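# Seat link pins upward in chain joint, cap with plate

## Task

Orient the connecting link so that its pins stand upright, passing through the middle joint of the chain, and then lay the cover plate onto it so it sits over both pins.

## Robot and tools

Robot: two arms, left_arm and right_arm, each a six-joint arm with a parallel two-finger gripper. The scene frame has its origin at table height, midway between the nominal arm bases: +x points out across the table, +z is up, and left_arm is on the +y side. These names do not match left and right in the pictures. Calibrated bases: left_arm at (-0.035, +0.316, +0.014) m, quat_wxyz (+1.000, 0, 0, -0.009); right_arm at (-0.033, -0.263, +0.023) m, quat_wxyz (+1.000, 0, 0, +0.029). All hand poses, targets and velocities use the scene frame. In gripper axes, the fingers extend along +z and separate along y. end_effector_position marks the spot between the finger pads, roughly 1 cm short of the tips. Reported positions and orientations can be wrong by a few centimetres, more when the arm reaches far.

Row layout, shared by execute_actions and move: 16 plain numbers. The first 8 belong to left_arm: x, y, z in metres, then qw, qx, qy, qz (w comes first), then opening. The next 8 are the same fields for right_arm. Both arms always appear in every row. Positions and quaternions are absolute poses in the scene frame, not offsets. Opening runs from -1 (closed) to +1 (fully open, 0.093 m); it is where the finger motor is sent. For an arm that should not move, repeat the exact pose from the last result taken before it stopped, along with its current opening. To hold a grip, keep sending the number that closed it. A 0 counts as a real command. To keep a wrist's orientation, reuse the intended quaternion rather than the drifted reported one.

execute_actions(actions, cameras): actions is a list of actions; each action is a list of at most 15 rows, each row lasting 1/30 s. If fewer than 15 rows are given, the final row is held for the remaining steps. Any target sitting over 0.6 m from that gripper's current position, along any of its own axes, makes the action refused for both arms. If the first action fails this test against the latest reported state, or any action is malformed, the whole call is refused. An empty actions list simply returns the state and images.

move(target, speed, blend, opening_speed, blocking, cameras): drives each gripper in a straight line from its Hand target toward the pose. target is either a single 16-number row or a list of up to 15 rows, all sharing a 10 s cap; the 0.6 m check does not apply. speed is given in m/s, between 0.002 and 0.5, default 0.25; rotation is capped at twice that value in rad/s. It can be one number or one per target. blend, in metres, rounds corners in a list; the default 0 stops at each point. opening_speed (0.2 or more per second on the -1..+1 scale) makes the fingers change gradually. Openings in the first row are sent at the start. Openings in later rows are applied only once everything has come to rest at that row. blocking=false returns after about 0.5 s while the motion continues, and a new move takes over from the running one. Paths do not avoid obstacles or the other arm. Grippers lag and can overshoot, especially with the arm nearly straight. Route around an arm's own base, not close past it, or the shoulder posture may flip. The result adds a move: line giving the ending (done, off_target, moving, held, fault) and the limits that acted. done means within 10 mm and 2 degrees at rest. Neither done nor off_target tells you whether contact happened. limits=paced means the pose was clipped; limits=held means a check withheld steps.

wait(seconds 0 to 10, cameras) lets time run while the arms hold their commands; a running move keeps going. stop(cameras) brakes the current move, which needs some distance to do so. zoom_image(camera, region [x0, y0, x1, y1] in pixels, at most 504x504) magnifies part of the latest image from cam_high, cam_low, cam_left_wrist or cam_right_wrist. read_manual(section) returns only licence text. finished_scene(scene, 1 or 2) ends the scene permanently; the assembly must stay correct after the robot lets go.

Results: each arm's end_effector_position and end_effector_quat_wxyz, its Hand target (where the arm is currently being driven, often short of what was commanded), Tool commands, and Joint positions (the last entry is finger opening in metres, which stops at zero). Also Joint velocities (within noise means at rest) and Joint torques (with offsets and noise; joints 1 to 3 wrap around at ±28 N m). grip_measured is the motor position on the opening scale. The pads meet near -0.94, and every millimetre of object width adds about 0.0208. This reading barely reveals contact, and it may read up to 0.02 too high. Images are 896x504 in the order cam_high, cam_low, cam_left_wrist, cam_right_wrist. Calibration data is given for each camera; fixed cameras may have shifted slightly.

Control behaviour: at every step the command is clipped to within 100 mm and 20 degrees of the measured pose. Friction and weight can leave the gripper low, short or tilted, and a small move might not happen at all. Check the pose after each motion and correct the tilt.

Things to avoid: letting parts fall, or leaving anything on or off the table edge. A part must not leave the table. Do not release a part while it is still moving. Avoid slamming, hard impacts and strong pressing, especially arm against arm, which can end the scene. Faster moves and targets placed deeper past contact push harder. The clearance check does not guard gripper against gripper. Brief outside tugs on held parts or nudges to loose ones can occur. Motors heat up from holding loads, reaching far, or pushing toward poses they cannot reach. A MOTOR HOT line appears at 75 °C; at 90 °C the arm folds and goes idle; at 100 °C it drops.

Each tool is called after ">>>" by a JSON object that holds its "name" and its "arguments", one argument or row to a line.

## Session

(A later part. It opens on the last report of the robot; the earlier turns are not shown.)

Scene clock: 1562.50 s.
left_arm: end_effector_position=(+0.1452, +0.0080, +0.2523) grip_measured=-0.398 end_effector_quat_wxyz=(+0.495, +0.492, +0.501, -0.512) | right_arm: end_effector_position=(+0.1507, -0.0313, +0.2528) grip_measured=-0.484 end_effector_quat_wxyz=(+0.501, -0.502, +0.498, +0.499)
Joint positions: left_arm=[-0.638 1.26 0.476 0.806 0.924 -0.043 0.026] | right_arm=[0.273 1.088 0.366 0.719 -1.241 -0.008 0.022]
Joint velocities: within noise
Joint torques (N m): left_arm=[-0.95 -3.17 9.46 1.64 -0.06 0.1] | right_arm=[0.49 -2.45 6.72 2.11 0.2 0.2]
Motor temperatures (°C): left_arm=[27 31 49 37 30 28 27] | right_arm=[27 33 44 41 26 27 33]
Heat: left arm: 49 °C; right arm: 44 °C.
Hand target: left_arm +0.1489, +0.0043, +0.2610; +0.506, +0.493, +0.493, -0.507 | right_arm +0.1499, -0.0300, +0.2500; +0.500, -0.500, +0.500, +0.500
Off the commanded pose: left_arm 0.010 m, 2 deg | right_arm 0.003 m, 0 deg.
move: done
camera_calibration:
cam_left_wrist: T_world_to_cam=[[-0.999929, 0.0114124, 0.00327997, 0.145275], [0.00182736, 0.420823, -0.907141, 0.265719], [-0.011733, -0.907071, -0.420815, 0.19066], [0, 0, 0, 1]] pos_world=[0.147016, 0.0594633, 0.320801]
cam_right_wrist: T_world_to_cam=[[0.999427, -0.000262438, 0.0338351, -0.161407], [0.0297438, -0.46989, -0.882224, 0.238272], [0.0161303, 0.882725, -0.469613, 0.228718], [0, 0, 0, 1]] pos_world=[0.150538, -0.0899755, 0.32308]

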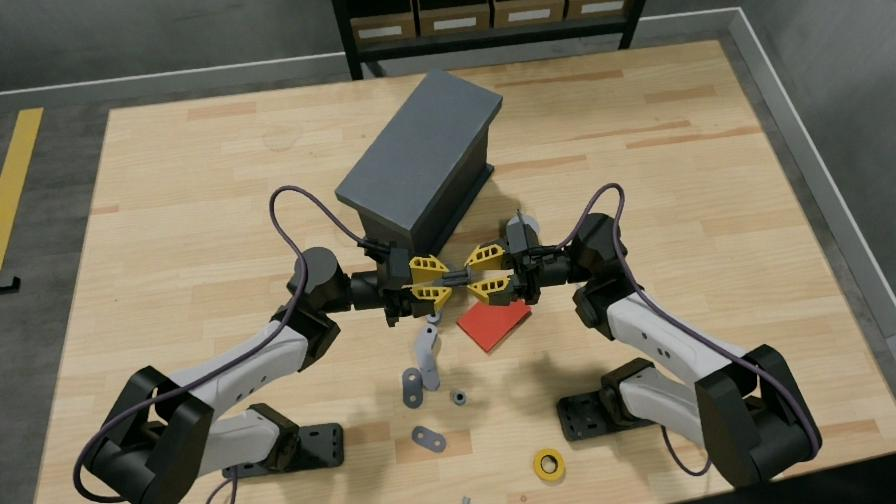

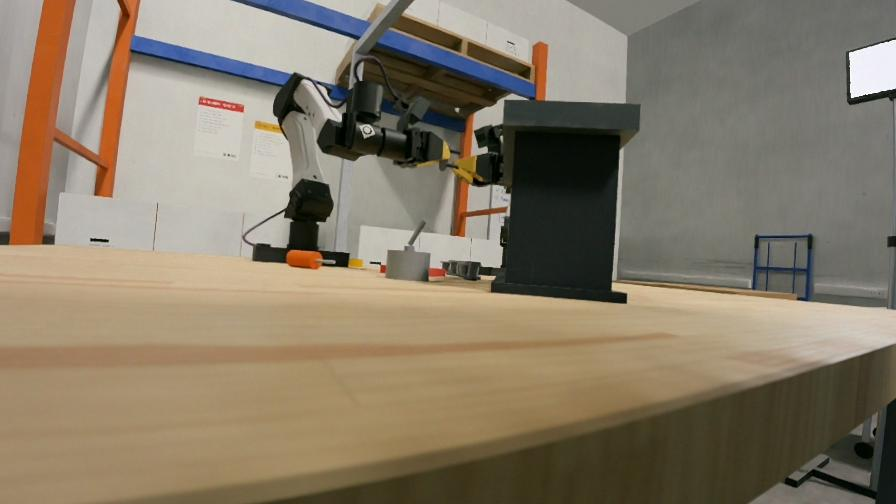

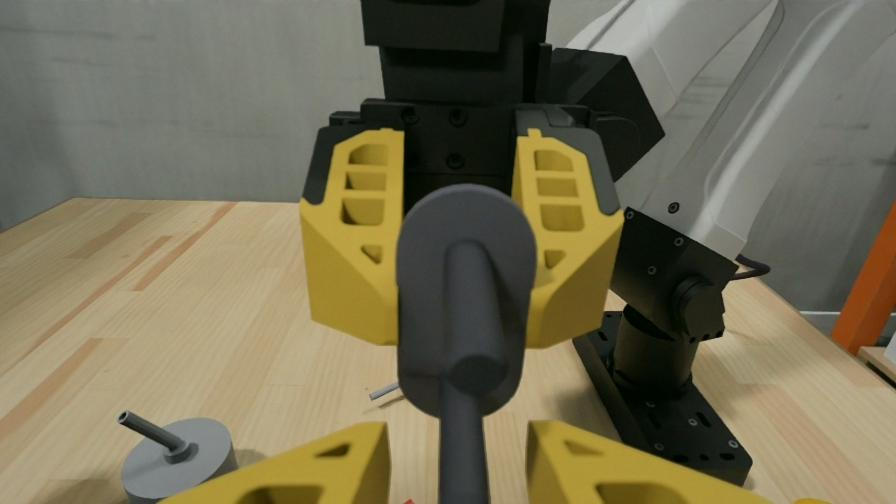

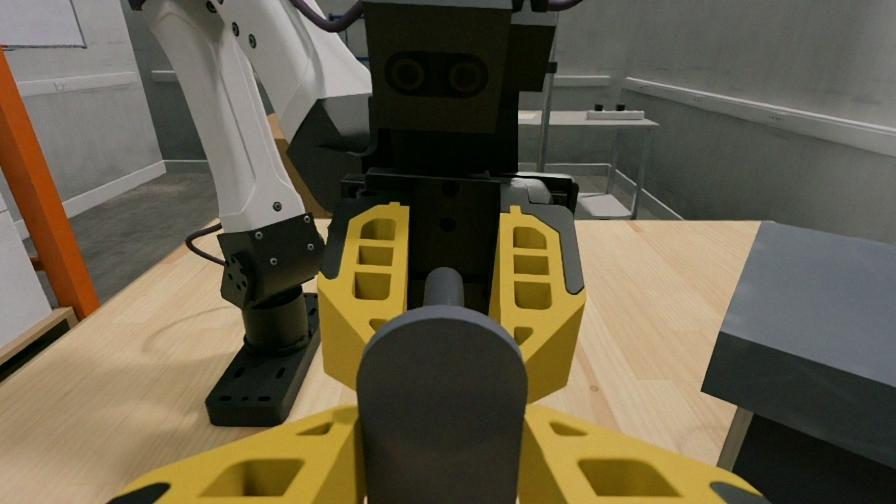

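>>> {"name": "move", "arguments": {
  "target": [0.1492,-0.006,0.2610,0.5065,0.4934,0.4934,-0.5065,-0.4,0.15,-0.03,0.25,0.5,-0.5,0.5,0.5,-0.65],
  "speed": 0.04
}}

>>> {"name": "zoom_image", "arguments": {
  "camera": "cam_low",
  "region": [400, 110, 540, 200]
}}

>>> {"name": "zoom_image", "arguments": {
  "camera": "cam_high",
  "region": [380, 220, 540, 320]
}}

Scene clock: 1571.07 s.
left_arm: end_effector_position=(+0.1453, -0.0018, +0.2510) grip_measured=-0.398 end_effector_quat_wxyz=(+0.492, +0.492, +0.503, -0.512) | right_arm: end_effector_position=(+0.1507, -0.0313, +0.2528) grip_measured=-0.484 end_effector_quat_wxyz=(+0.501, -0.502, +0.498, +0.499)
Joint positions: left_arm=[-0.671 1.289 0.496 0.806 0.89 -0.041 0.026] | right_arm=[0.273 1.088 0.366 0.719 -1.241 -0.008 0.022]
Joint velocities: within noise
Joint torques (N m): left_arm=[-1.05 -3.41 9.44 1.75 -0.02 0.1] | right_arm=[0.7 -2.52 6.79 2.07 0.16 0.14]
Motor temperatures (°C): left_arm=[27 31 50 37 30 28 27] | right_arm=[27 33 44 41 26 27 33]
Heat: left arm: 50 °C; right arm: 44 °C.
Hand target: left_arm +0.1489, -0.0056, +0.2611; +0.507, +0.493, +0.493, -0.507 | right_arm +0.1499, -0.0300, +0.2500; +0.500, -0.500, +0.500, +0.500
Off the commanded pose: left_arm 0.012 m, 2 deg | right_arm 0.003 m, 0 deg.
move: off_target (left_arm)
camera_calibration:
cam_left_wrist: T_world_to_cam=[[-0.999903, 0.0109798, 0.00858721, 0.144189], [-0.00309874, 0.425544, -0.904933, 0.268844], [-0.0135903, -0.904871, -0.425468, 0.182689], [0, 0, 0, 1]] pos_world=[0.14749, 0.0493219, 0.319775]
cam_right_wrist: T_world_to_cam=[[0.999427, -0.000262438, 0.0338351, -0.161407], [0.0297438, -0.46989, -0.882224, 0.238272], [0.0161303, 0.882725, -0.469613, 0.228718], [0, 0, 0, 1]] pos_world=[0.150538, -0.0899755, 0.32308]

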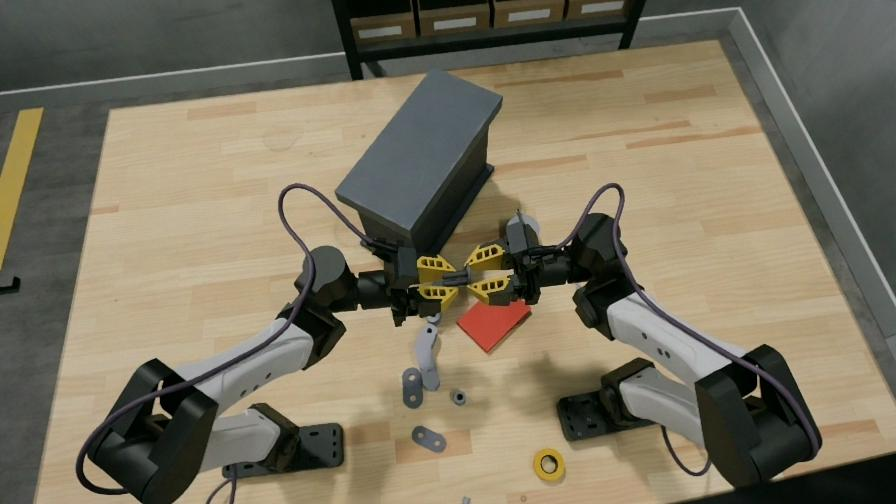

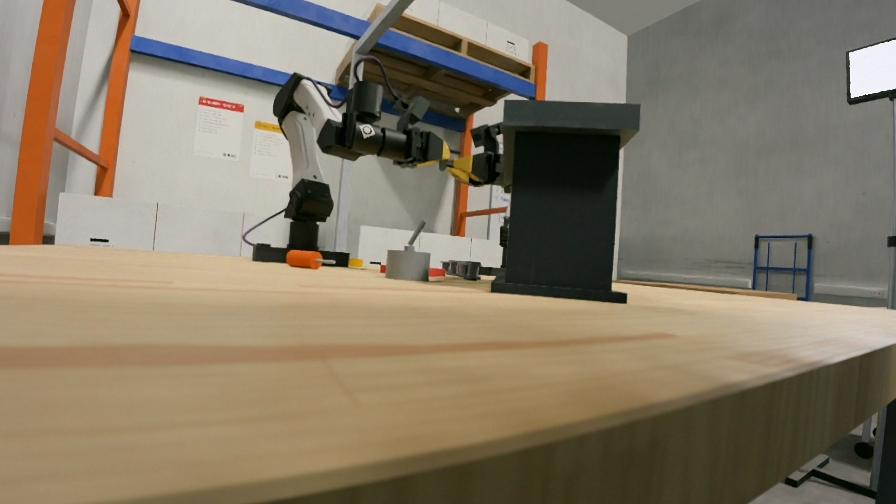

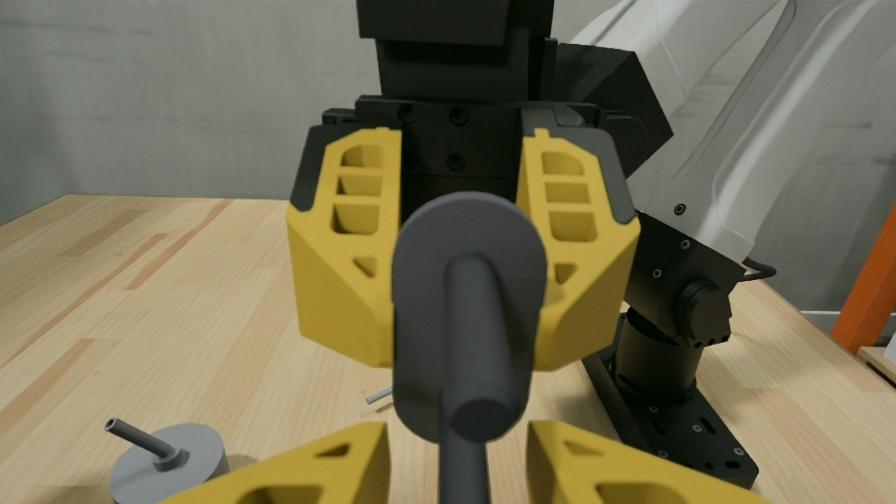

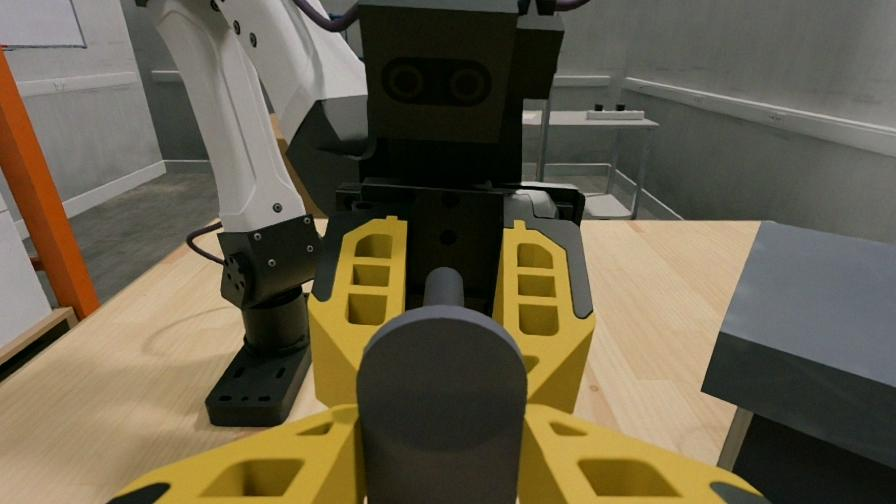

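Scaled by 3.600 from the camera's 896x504 image, which has a finer 1280x720 frame.

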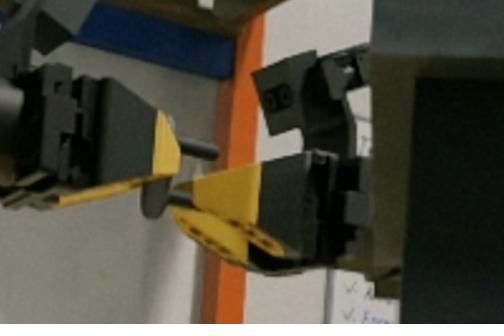

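Scaled by 3.150 from the camera's 896x504 image, which has a finer 1280x720 frame.

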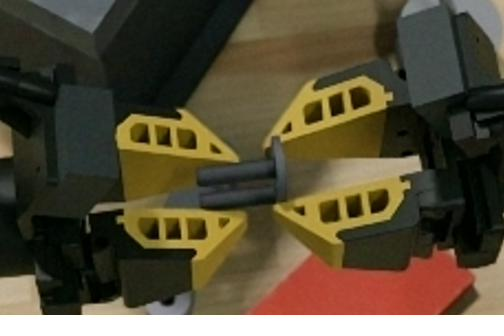

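>>> {"name": "move", "arguments": {
  "target": [0.1492,-0.006,0.2610,0.5065,0.4934,0.4934,-0.5065,-0.95,0.15,-0.03,0.25,0.5,-0.5,0.5,0.5,-0.65],
  "opening_speed": 0.8
}}

>>> {"name": "zoom_image", "arguments": {
  "camera": "cam_low",
  "region": [400, 110, 540, 200]
}}

Scene clock: 1582.13 s.
left_arm: end_effector_position=(+0.1457, -0.0018, +0.2511) grip_measured=-0.904 end_effector_quat_wxyz=(+0.493, +0.492, +0.504, -0.511) | right_arm: end_effector_position=(+0.1514, -0.0313, +0.2529) grip_measured=-0.484 end_effector_quat_wxyz=(+0.502, -0.501, +0.499, +0.498)
Joint positions: left_arm=[-0.671 1.289 0.496 0.806 0.889 -0.04 0.002] | right_arm=[0.273 1.088 0.366 0.719 -1.237 -0.008 0.022]
Joint velocities: within noise
Joint torques (N m): left_arm=[-0.95 -3.38 9.48 1.75 -0.01 0.1] | right_arm=[0.72 -2.5 6.75 2.08 0.15 0.19]
Motor temperatures (°C): left_arm=[27 31 52 38 30 28 27] | right_arm=[27 33 44 42 26 27 33]
Heat: left arm: 52 °C; right arm: 44 °C.
Hand target: left_arm +0.1489, -0.0056, +0.2611; +0.507, +0.493, +0.493, -0.507 | right_arm +0.1499, -0.0300, +0.2500; +0.500, -0.500, +0.500, +0.500
Off the commanded pose: left_arm 0.011 m, 2 deg | right_arm 0.003 m, 0 deg.
move: off_target (left_arm)
camera_calibration:
cam_left_wrist: T_world_to_cam=[[-0.999927, 0.00907172, 0.00792502, 0.144713], [-0.00331458, 0.425298, -0.905047, 0.269058], [-0.0115808, -0.905008, -0.425237, 0.182377], [0, 0, 0, 1]] pos_world=[0.147707, 0.0493105, 0.319917]
cam_right_wrist: T_world_to_cam=[[0.999405, -0.00446007, 0.0341991, -0.162335], [0.0280935, -0.469912, -0.882266, 0.238553], [0.0200055, 0.882702, -0.469507, 0.228114], [0, 0, 0, 1]] pos_world=[0.150973, -0.0899823, 0.32312]

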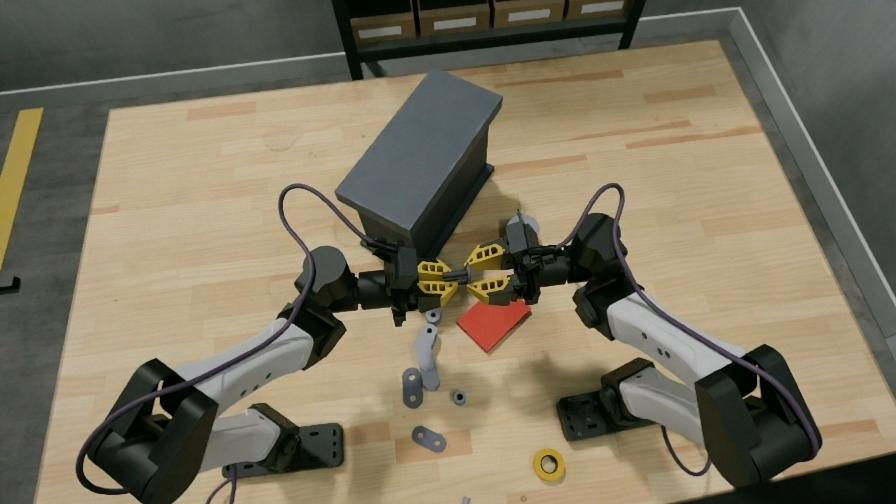

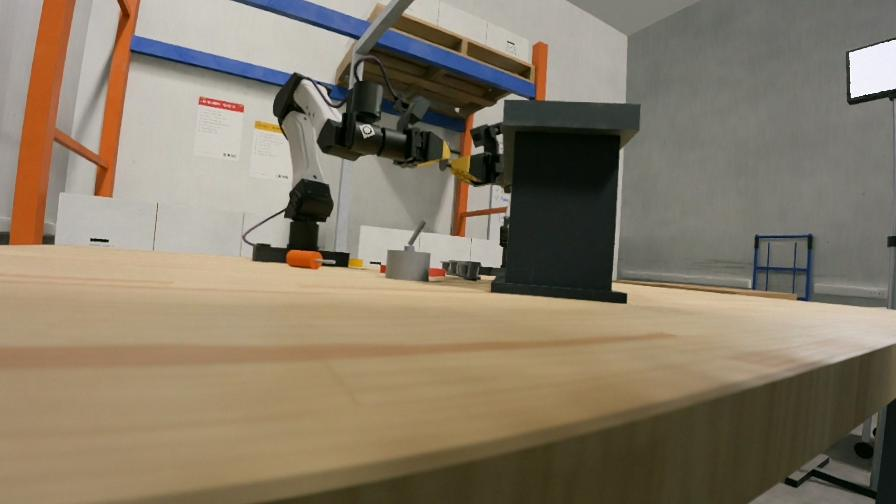

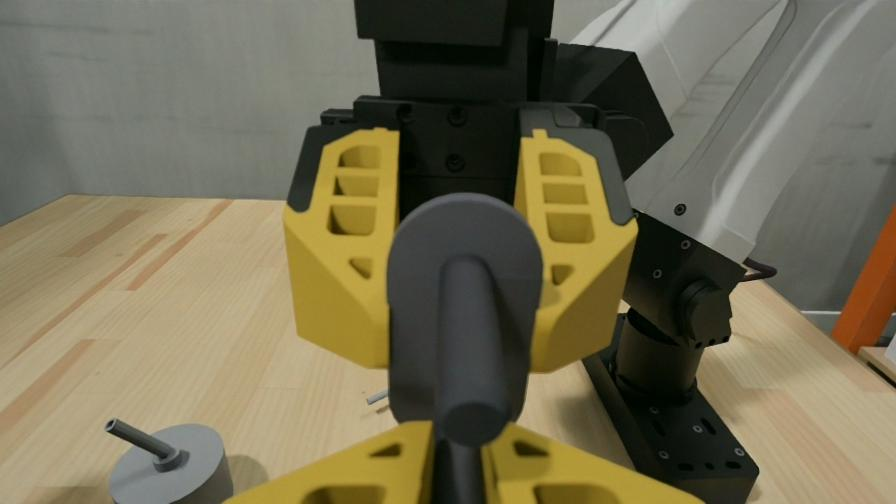

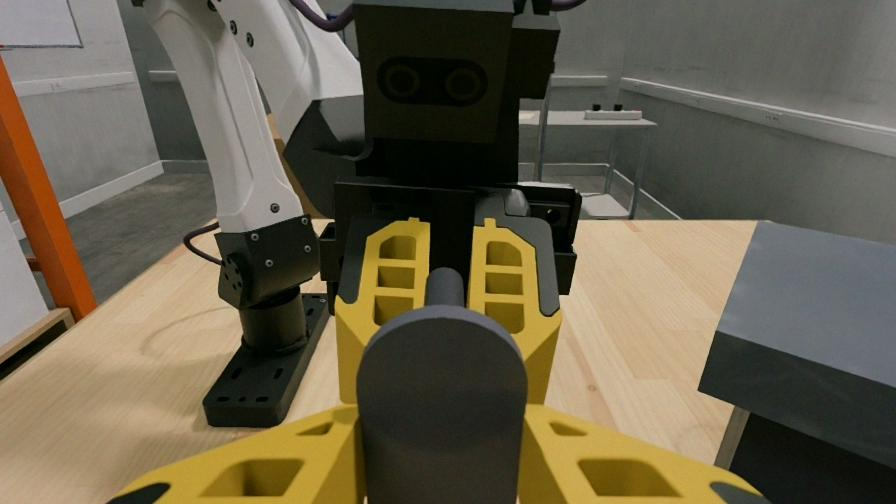

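Scaled by 3.600 from the camera's 896x504 image, which has a finer 1280x720 frame.

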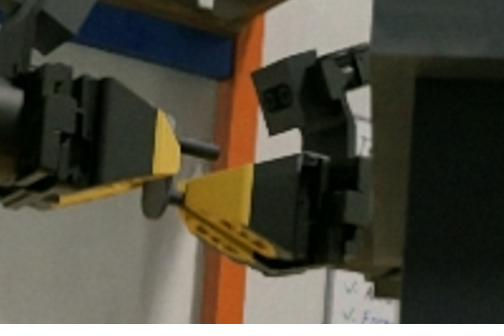

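>>> {"name": "move", "arguments": {
  "target": [
    [0.1492,-0.006,0.2610,0.5065,0.4934,0.4934,-0.5065,-0.95,0.15,-0.03,0.25,0.5,-0.5,0.5,0.5,0.0],
    [0.1492,-0.006,0.2610,0.5065,0.4934,0.4934,-0.5065,-0.95,0.15,-0.11,0.25,0.5,-0.5,0.5,0.5,0.0]
  ],
  "opening_speed": 0.8,
  "speed": 0.12
}}

>>> {"name": "zoom_image", "arguments": {
  "camera": "cam_low",
  "region": [400, 110, 540, 200]
}}

Scene clock: 1591.57 s.
left_arm: end_effector_position=(+0.1448, -0.0057, +0.2395) grip_measured=-0.904 end_effector_quat_wxyz=(+0.476, +0.492, +0.518, -0.513) | right_arm: end_effector_position=(+0.1532, -0.1078, +0.2536) grip_measured=-0.002 end_effector_quat_wxyz=(+0.523, -0.486, +0.513, +0.476)
Joint positions: left_arm=[-0.683 1.31 0.496 0.78 0.881 -0.038 0.002] | right_arm=[-0.13 0.972 0.301 0.732 -1.567 0.041 0.045]
Joint velocities: within noise
Joint torques (N m): left_arm=[0.18 -5.39 9.26 2 0.08 0.09] | right_arm=[-0.95 -2.58 6.39 1.49 -0.01 0.19]
Motor temperatures (°C): left_arm=[27 31 52 38 30 28 27] | right_arm=[27 33 44 41 26 27 33]
Heat: left arm: 52 °C; right arm: 44 °C.
Hand target: left_arm +0.1486, -0.0055, +0.2608; +0.506, +0.493, +0.494, -0.506 | right_arm +0.1503, -0.1089, +0.2501; +0.518, -0.482, +0.518, +0.481
Off the commanded pose: left_arm 0.022 m, 5 deg | right_arm 0.005 m, 4 deg.
joint sent to its limit (right arm) — joint 5 (wrist yaw), lower limit. The joint targets are off in orientation, not in position.
move: off_target (left_arm, right_arm)
camera_calibration:
cam_left_wrist: T_world_to_cam=[[-0.999016, 0.0136594, 0.0421855, 0.135625], [-0.0314346, 0.452829, -0.891043, 0.261012], [-0.0312739, -0.891493, -0.451954, 0.183238], [0, 0, 0, 1]] pos_world=[0.149427, 0.0433089, 0.309666]
cam_right_wrist: T_world_to_cam=[[0.995834, -0.0771912, 0.0485381, -0.17539], [0.00651289, -0.470739, -0.882249, 0.206402], [0.0909505, 0.878889, -0.468275, 0.284328], [0, 0, 0, 1]] pos_world=[0.147456, -0.16627, 0.323754]

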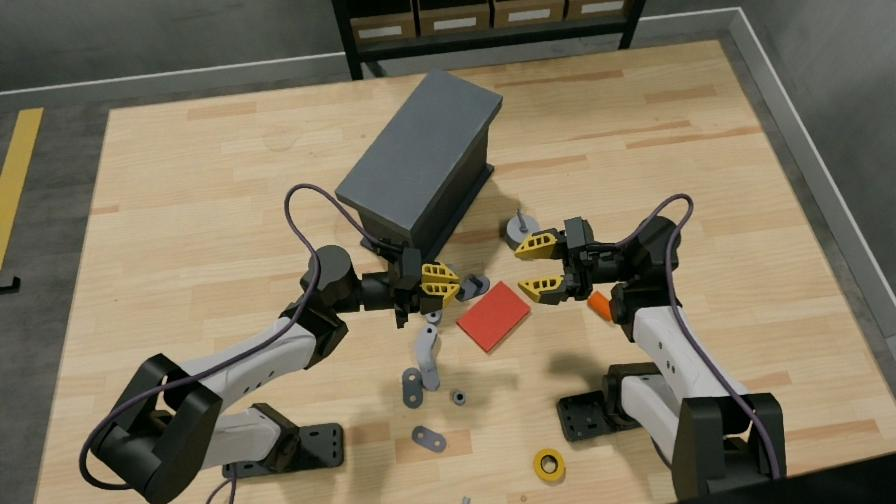

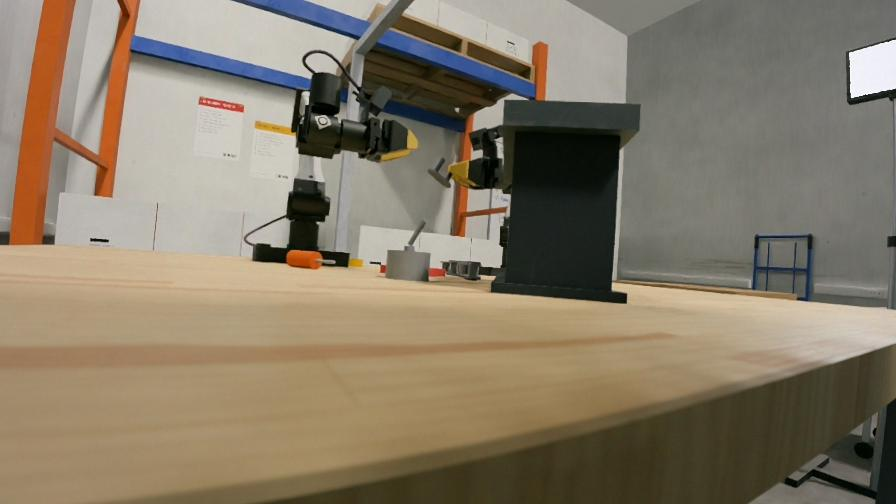

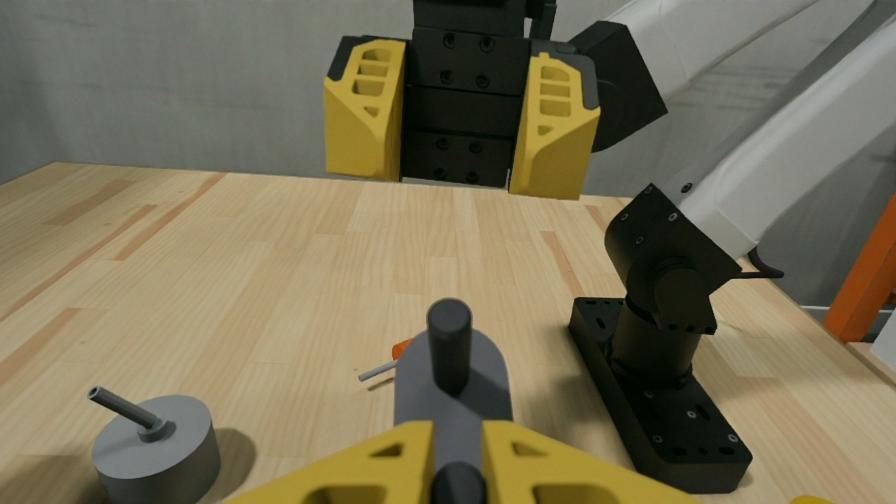

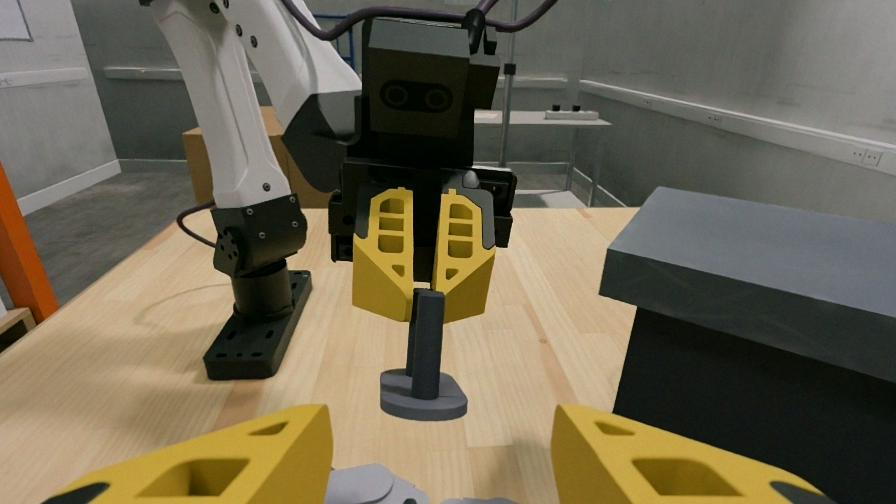

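Scaled by 3.600 from the camera's 896x504 image, which has a finer 1280x720 frame.

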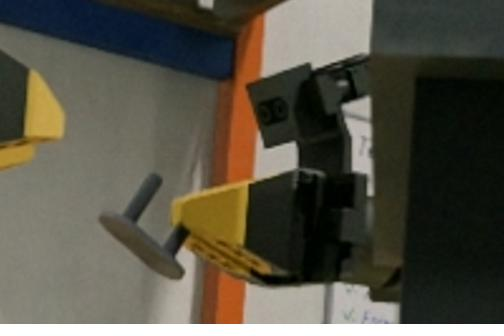

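>>> {"name": "move", "arguments": {
  "target": [
    [0.155,0.05,0.2610,0.433,0.433,0.75,-0.25,-0.95,0.15,-0.15,0.25,0.6124,-0.3536,0.6124,0.3536,0.0],
    [0.17,0.12,0.20,0.2962,0.4698,0.8138,-0.171,-0.95,0.15,-0.20,0.25,0.6124,-0.3536,0.6124,0.3536,0.0]
  ],
  "speed": 0.15,
  "blend": 0.02
}}

>>> {"name": "zoom_image", "arguments": {
  "camera": "cam_low",
  "region": [420, 150, 560, 240]
}}

Scene clock: 1647.07 s.
left_arm: end_effector_position=(+0.1652, +0.1247, +0.1861) grip_measured=-0.904 end_effector_quat_wxyz=(+0.280, +0.467, +0.823, -0.163) | right_arm: end_effector_position=(+0.1531, -0.1984, +0.2551) grip_measured=-0.002 end_effector_quat_wxyz=(+0.643, -0.309, +0.636, +0.293)
Joint positions: left_arm=[-0.585 1.041 0.898 -0.817 0.266 0.347 0.002] | right_arm=[-0.746 0.399 0.197 0.291 -1.568 0.065 0.045]
Joint velocities: within noise
Joint torques (N m): left_arm=[0.35 -2.32 10.61 1.39 0.43 0.05] | right_arm=[-0.84 0.38 6.76 1.45 0 0.24]
Motor temperatures (°C): left_arm=[27 32 54 40 30 28 29] | right_arm=[27 33 42 39 26 27 31]
Heat: left arm: 54 °C; right arm: 42 °C.
Hand target: left_arm +0.1697, +0.1203, +0.1999; +0.296, +0.470, +0.814, -0.171 | right_arm +0.1519, -0.1983, +0.2501; +0.639, -0.303, +0.639, +0.302
Off the commanded pose: left_arm 0.015 m, 2 deg | right_arm 0.006 m, 10 deg.
joint sent to its limit (right arm) — joint 5 (wrist yaw), lower limit. The joint targets are off in orientation, not in position.
move: off_target (left_arm, right_arm)
camera_calibration:
cam_left_wrist: T_world_to_cam=[[-0.869798, -0.493394, -0.00370199, 0.206905], [-0.481729, 0.850809, -0.209907, 0.0530824], [0.106716, -0.180793, -0.977714, 0.262365], [0, 0, 0, 1]] pos_world=[0.177538, 0.104357, 0.268427]
cam_right_wrist: T_world_to_cam=[[0.76868, -0.637393, 0.0534906, -0.260027], [-0.262843, -0.391005, -0.882059, 0.222161], [0.583134, 0.663962, -0.468092, 0.246587], [0, 0, 0, 1]] pos_world=[0.114478, -0.242597, 0.325294]

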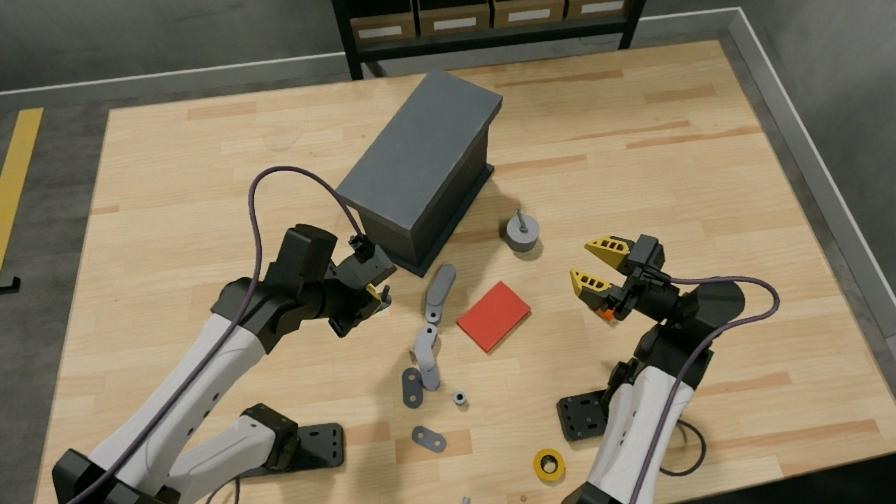

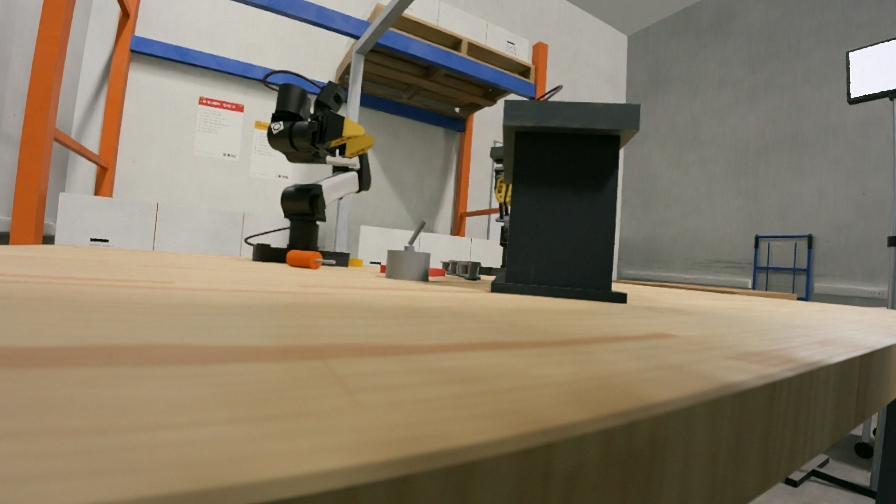

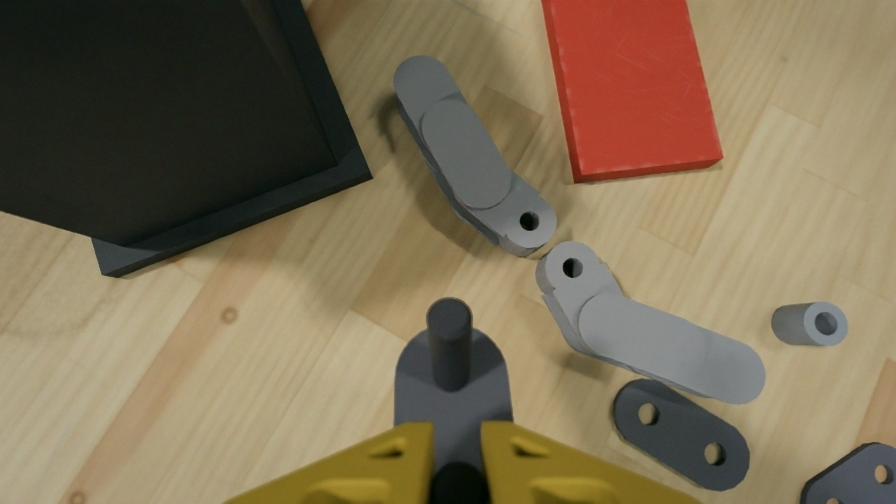

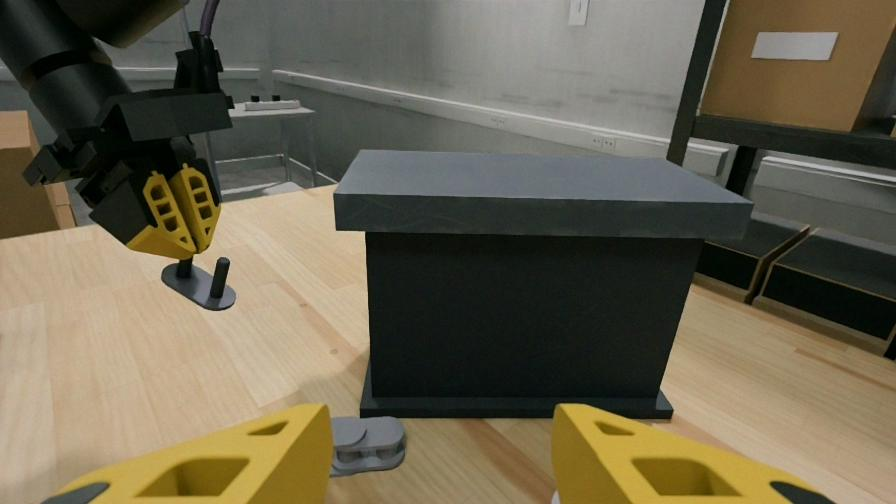

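Scaled by 3.600 from the camera's 896x504 image, which has a finer 1280x720 frame.

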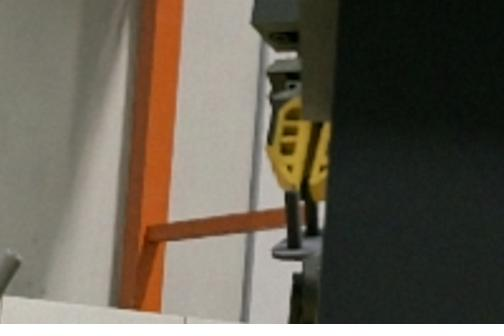

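>>> {"name": "move", "arguments": {
  "target": [
    [0.152,0.138,0.12,0.3202,0.1723,0.9297,-0.0593,-0.95,0.15,-0.20,0.25,0.6124,-0.3536,0.6124,0.3536,0.0],
    [0.152,0.138,0.075,0.3202,0.1723,0.9297,-0.0593,-0.95,0.15,-0.20,0.25,0.6124,-0.3536,0.6124,0.3536,0.0]
  ],
  "speed": 0.15,
  "blend": 0.02
}}

>>> {"name": "zoom_image", "arguments": {
  "camera": "cam_right_wrist",
  "region": [0, 100, 340, 440]
}}

Scene clock: 1700.73 s.
left_arm: end_effector_position=(+0.1480, +0.1408, +0.0718) grip_measured=-0.904 end_effector_quat_wxyz=(+0.308, +0.179, +0.933, -0.057) | right_arm: end_effector_position=(+0.1531, -0.1983, +0.2551) grip_measured=-0.002 end_effector_quat_wxyz=(+0.643, -0.309, +0.636, +0.295)
Joint positions: left_arm=[-0.979 1.057 0.466 -0.439 -0.354 -0.518 0.002] | right_arm=[-0.746 0.399 0.197 0.291 -1.568 0.068 0.045]
Joint velocities: within noise
Joint torques (N m): left_arm=[-0.83 -1.92 7.2 1.45 -0.29 -0.04] | right_arm=[-0.92 0.54 6.71 1.47 0.03 0.14]
Motor temperatures (°C): left_arm=[27 31 54 37 30 28 29] | right_arm=[27 32 43 38 26 27 31]
Heat: left arm: 54 °C; right arm: 43 °C.
Hand target: left_arm +0.1518, +0.1381, +0.0752; +0.320, +0.172, +0.930, -0.060 | right_arm +0.1519, -0.1983, +0.2501; +0.639, -0.303, +0.639, +0.302
Off the commanded pose: left_arm 0.006 m, 2 deg | right_arm 0.006 m, 10 deg.
joint sent to its limit (right arm) — joint 5 (wrist yaw), lower limit. The joint targets are off in orientation, not in position.
move: off_target (right_arm)
camera_calibration:
cam_left_wrist: T_world_to_cam=[[-0.38691, -0.92201, -0.014061, 0.189086], [-0.904782, 0.382534, -0.187182, 0.133957], [0.177963, -0.0597004, -0.982225, 0.128153], [0, 0, 0, 1]] pos_world=[0.171554, 0.130747, 0.153608]
cam_right_wrist: T_world_to_cam=[[0.769046, -0.6372, 0.0504431, -0.259203], [-0.26479, -0.389415, -0.88218, 0.222803], [0.581769, 0.66508, -0.468203, 0.247045], [0, 0, 0, 1]] pos_world=[0.114612, -0.242706, 0.325295]

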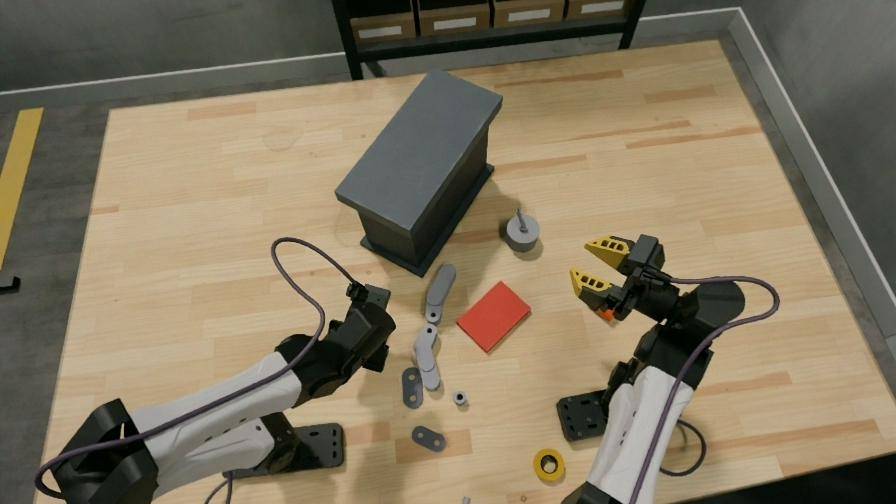

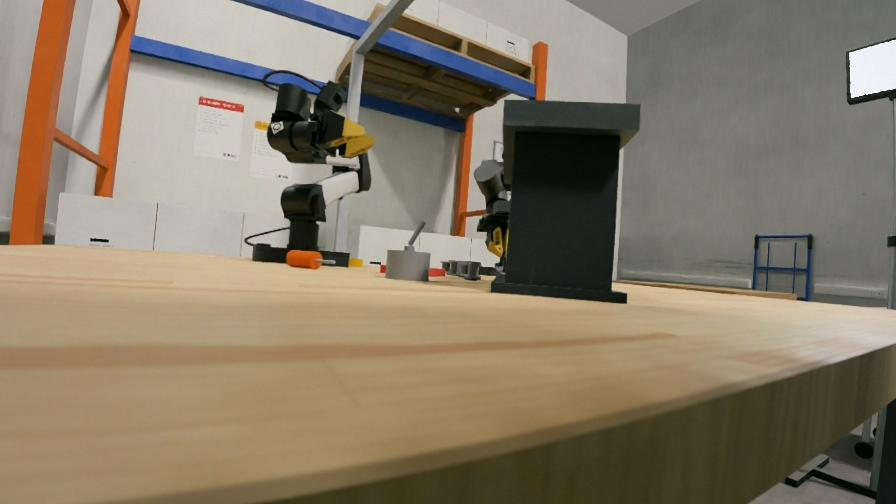

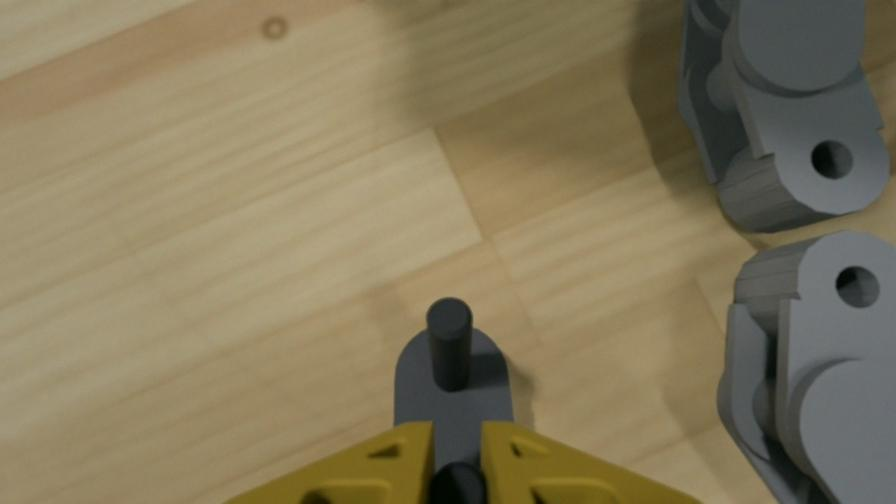

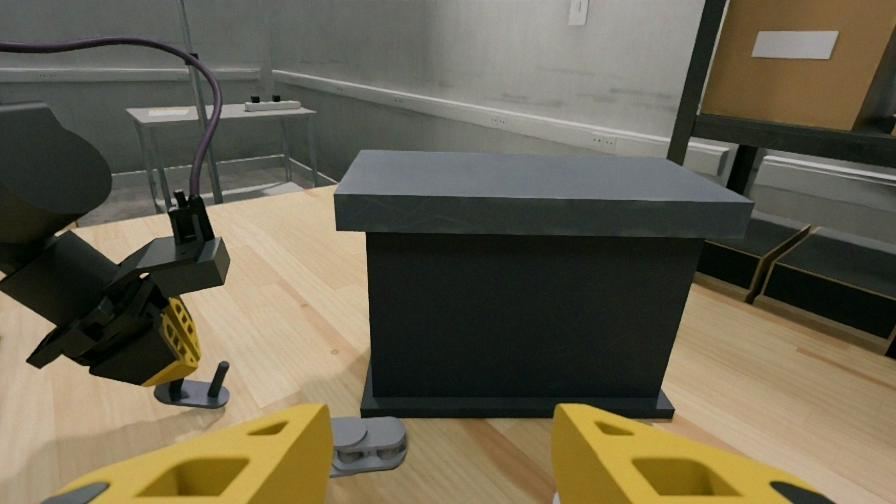

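Scaled by 1.482 from the camera's 896x504 image, which has a finer 1280x720 frame.

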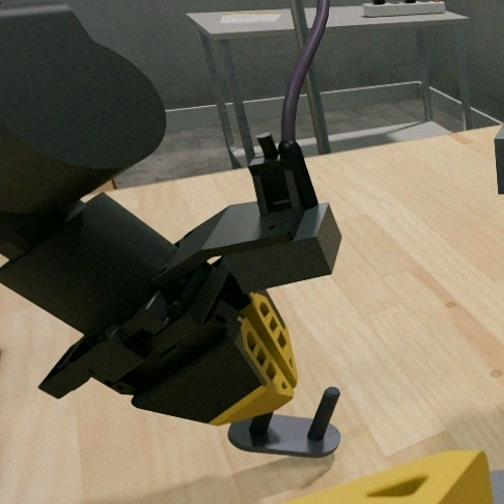

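>>> {"name": "move", "arguments": {
  "target": [0.152,0.138,0.050,0.3202,0.1723,0.9297,-0.0593,-0.95,0.15,-0.20,0.25,0.6124,-0.3536,0.6124,0.3536,0.0],
  "speed": 0.05
}}

>>> {"name": "zoom_image", "arguments": {
  "camera": "cam_right_wrist",
  "region": [100, 340, 260, 440]
}}

Scene clock: 1715.60 s.
left_arm: end_effector_position=(+0.1573, +0.1339, +0.0600) grip_measured=-0.904 end_effector_quat_wxyz=(+0.334, +0.168, +0.925, -0.067) | right_arm: end_effector_position=(+0.1531, -0.1983, +0.2551) grip_measured=-0.002 end_effector_quat_wxyz=(+0.643, -0.308, +0.636, +0.295)
Joint positions: left_arm=[-0.979 1.109 0.403 -0.267 -0.38 -0.518 0.002] | right_arm=[-0.746 0.399 0.197 0.291 -1.568 0.068 0.045]
Joint velocities: within noise
Joint torques (N m): left_arm=[-0.81 -1.39 5.48 1.27 -0.04 -0.07] | right_arm=[-1.01 0.5 6.54 1.48 0.04 0.2]
Motor temperatures (°C): left_arm=[27 30 52 37 30 28 29] | right_arm=[27 32 43 38 26 27 30]
Heat: left arm: 52 °C; right arm: 43 °C.
Hand target: left_arm +0.1519, +0.1382, +0.0503; +0.320, +0.172, +0.930, -0.059 | right_arm +0.1519, -0.1983, +0.2501; +0.639, -0.303, +0.639, +0.302
Off the commanded pose: left_arm 0.012 m, 2 deg | right_arm 0.006 m, 10 deg.
joint sent to its limit (right arm) — joint 5 (wrist yaw), lower limit. The joint targets are off in orientation, not in position.
move: off_target (left_arm, right_arm)
camera_calibration:
cam_left_wrist: T_world_to_cam=[[-0.373642, -0.927573, 0.000364729, 0.183918], [-0.899347, 0.362176, -0.244956, 0.148208], [0.227082, -0.0918537, -0.969534, 0.110265], [0, 0, 0, 1]] pos_world=[0.176971, 0.127048, 0.143143]
cam_right_wrist: T_world_to_cam=[[0.769061, -0.637212, 0.0500621, -0.25911], [-0.26505, -0.389201, -0.882197, 0.22289], [0.581631, 0.665194, -0.468212, 0.247091], [0, 0, 0, 1]] pos_world=[0.114633, -0.242723, 0.325295]

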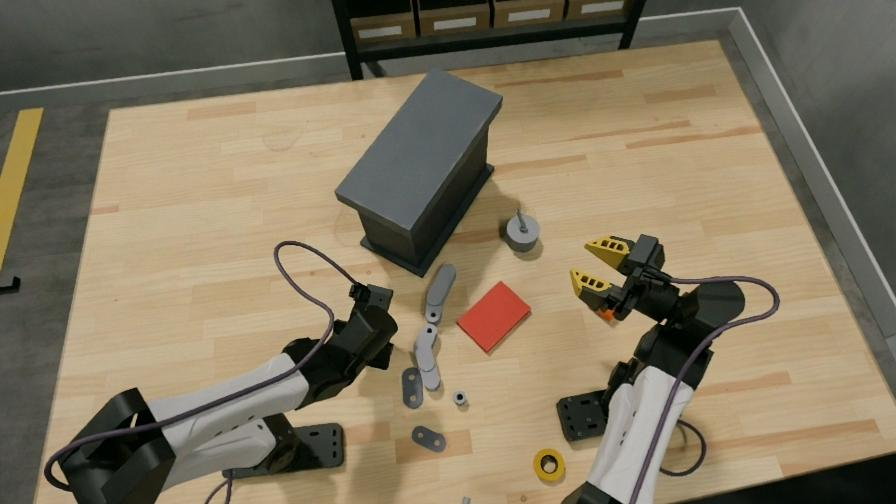

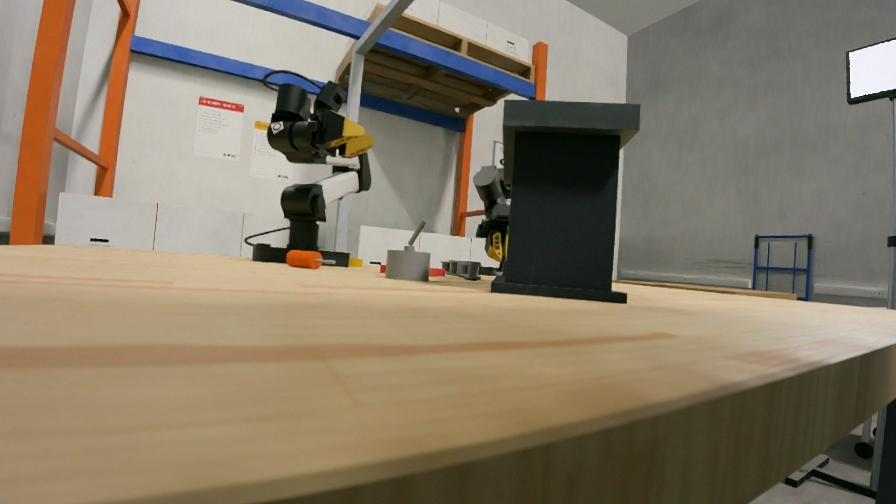

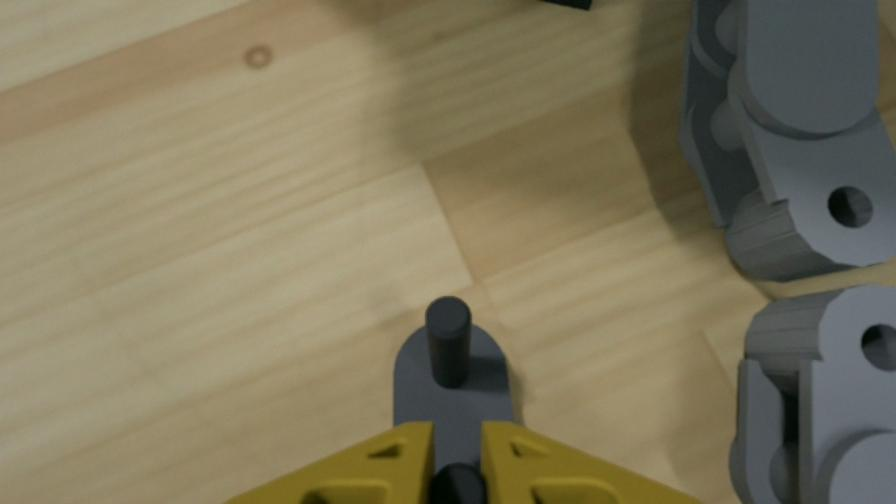

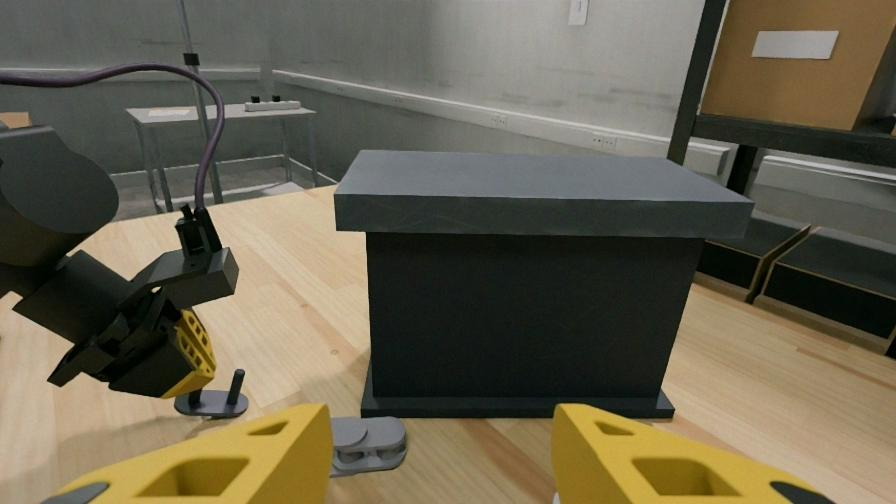

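Scaled by 3.150 from the camera's 896x504 image, which has a finer 1280x720 frame.

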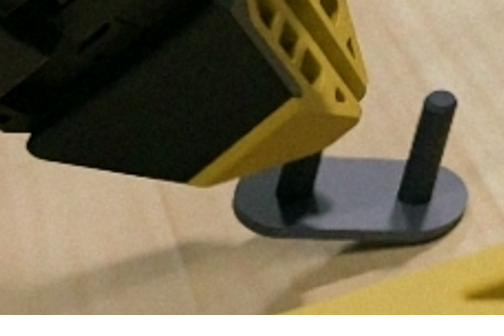

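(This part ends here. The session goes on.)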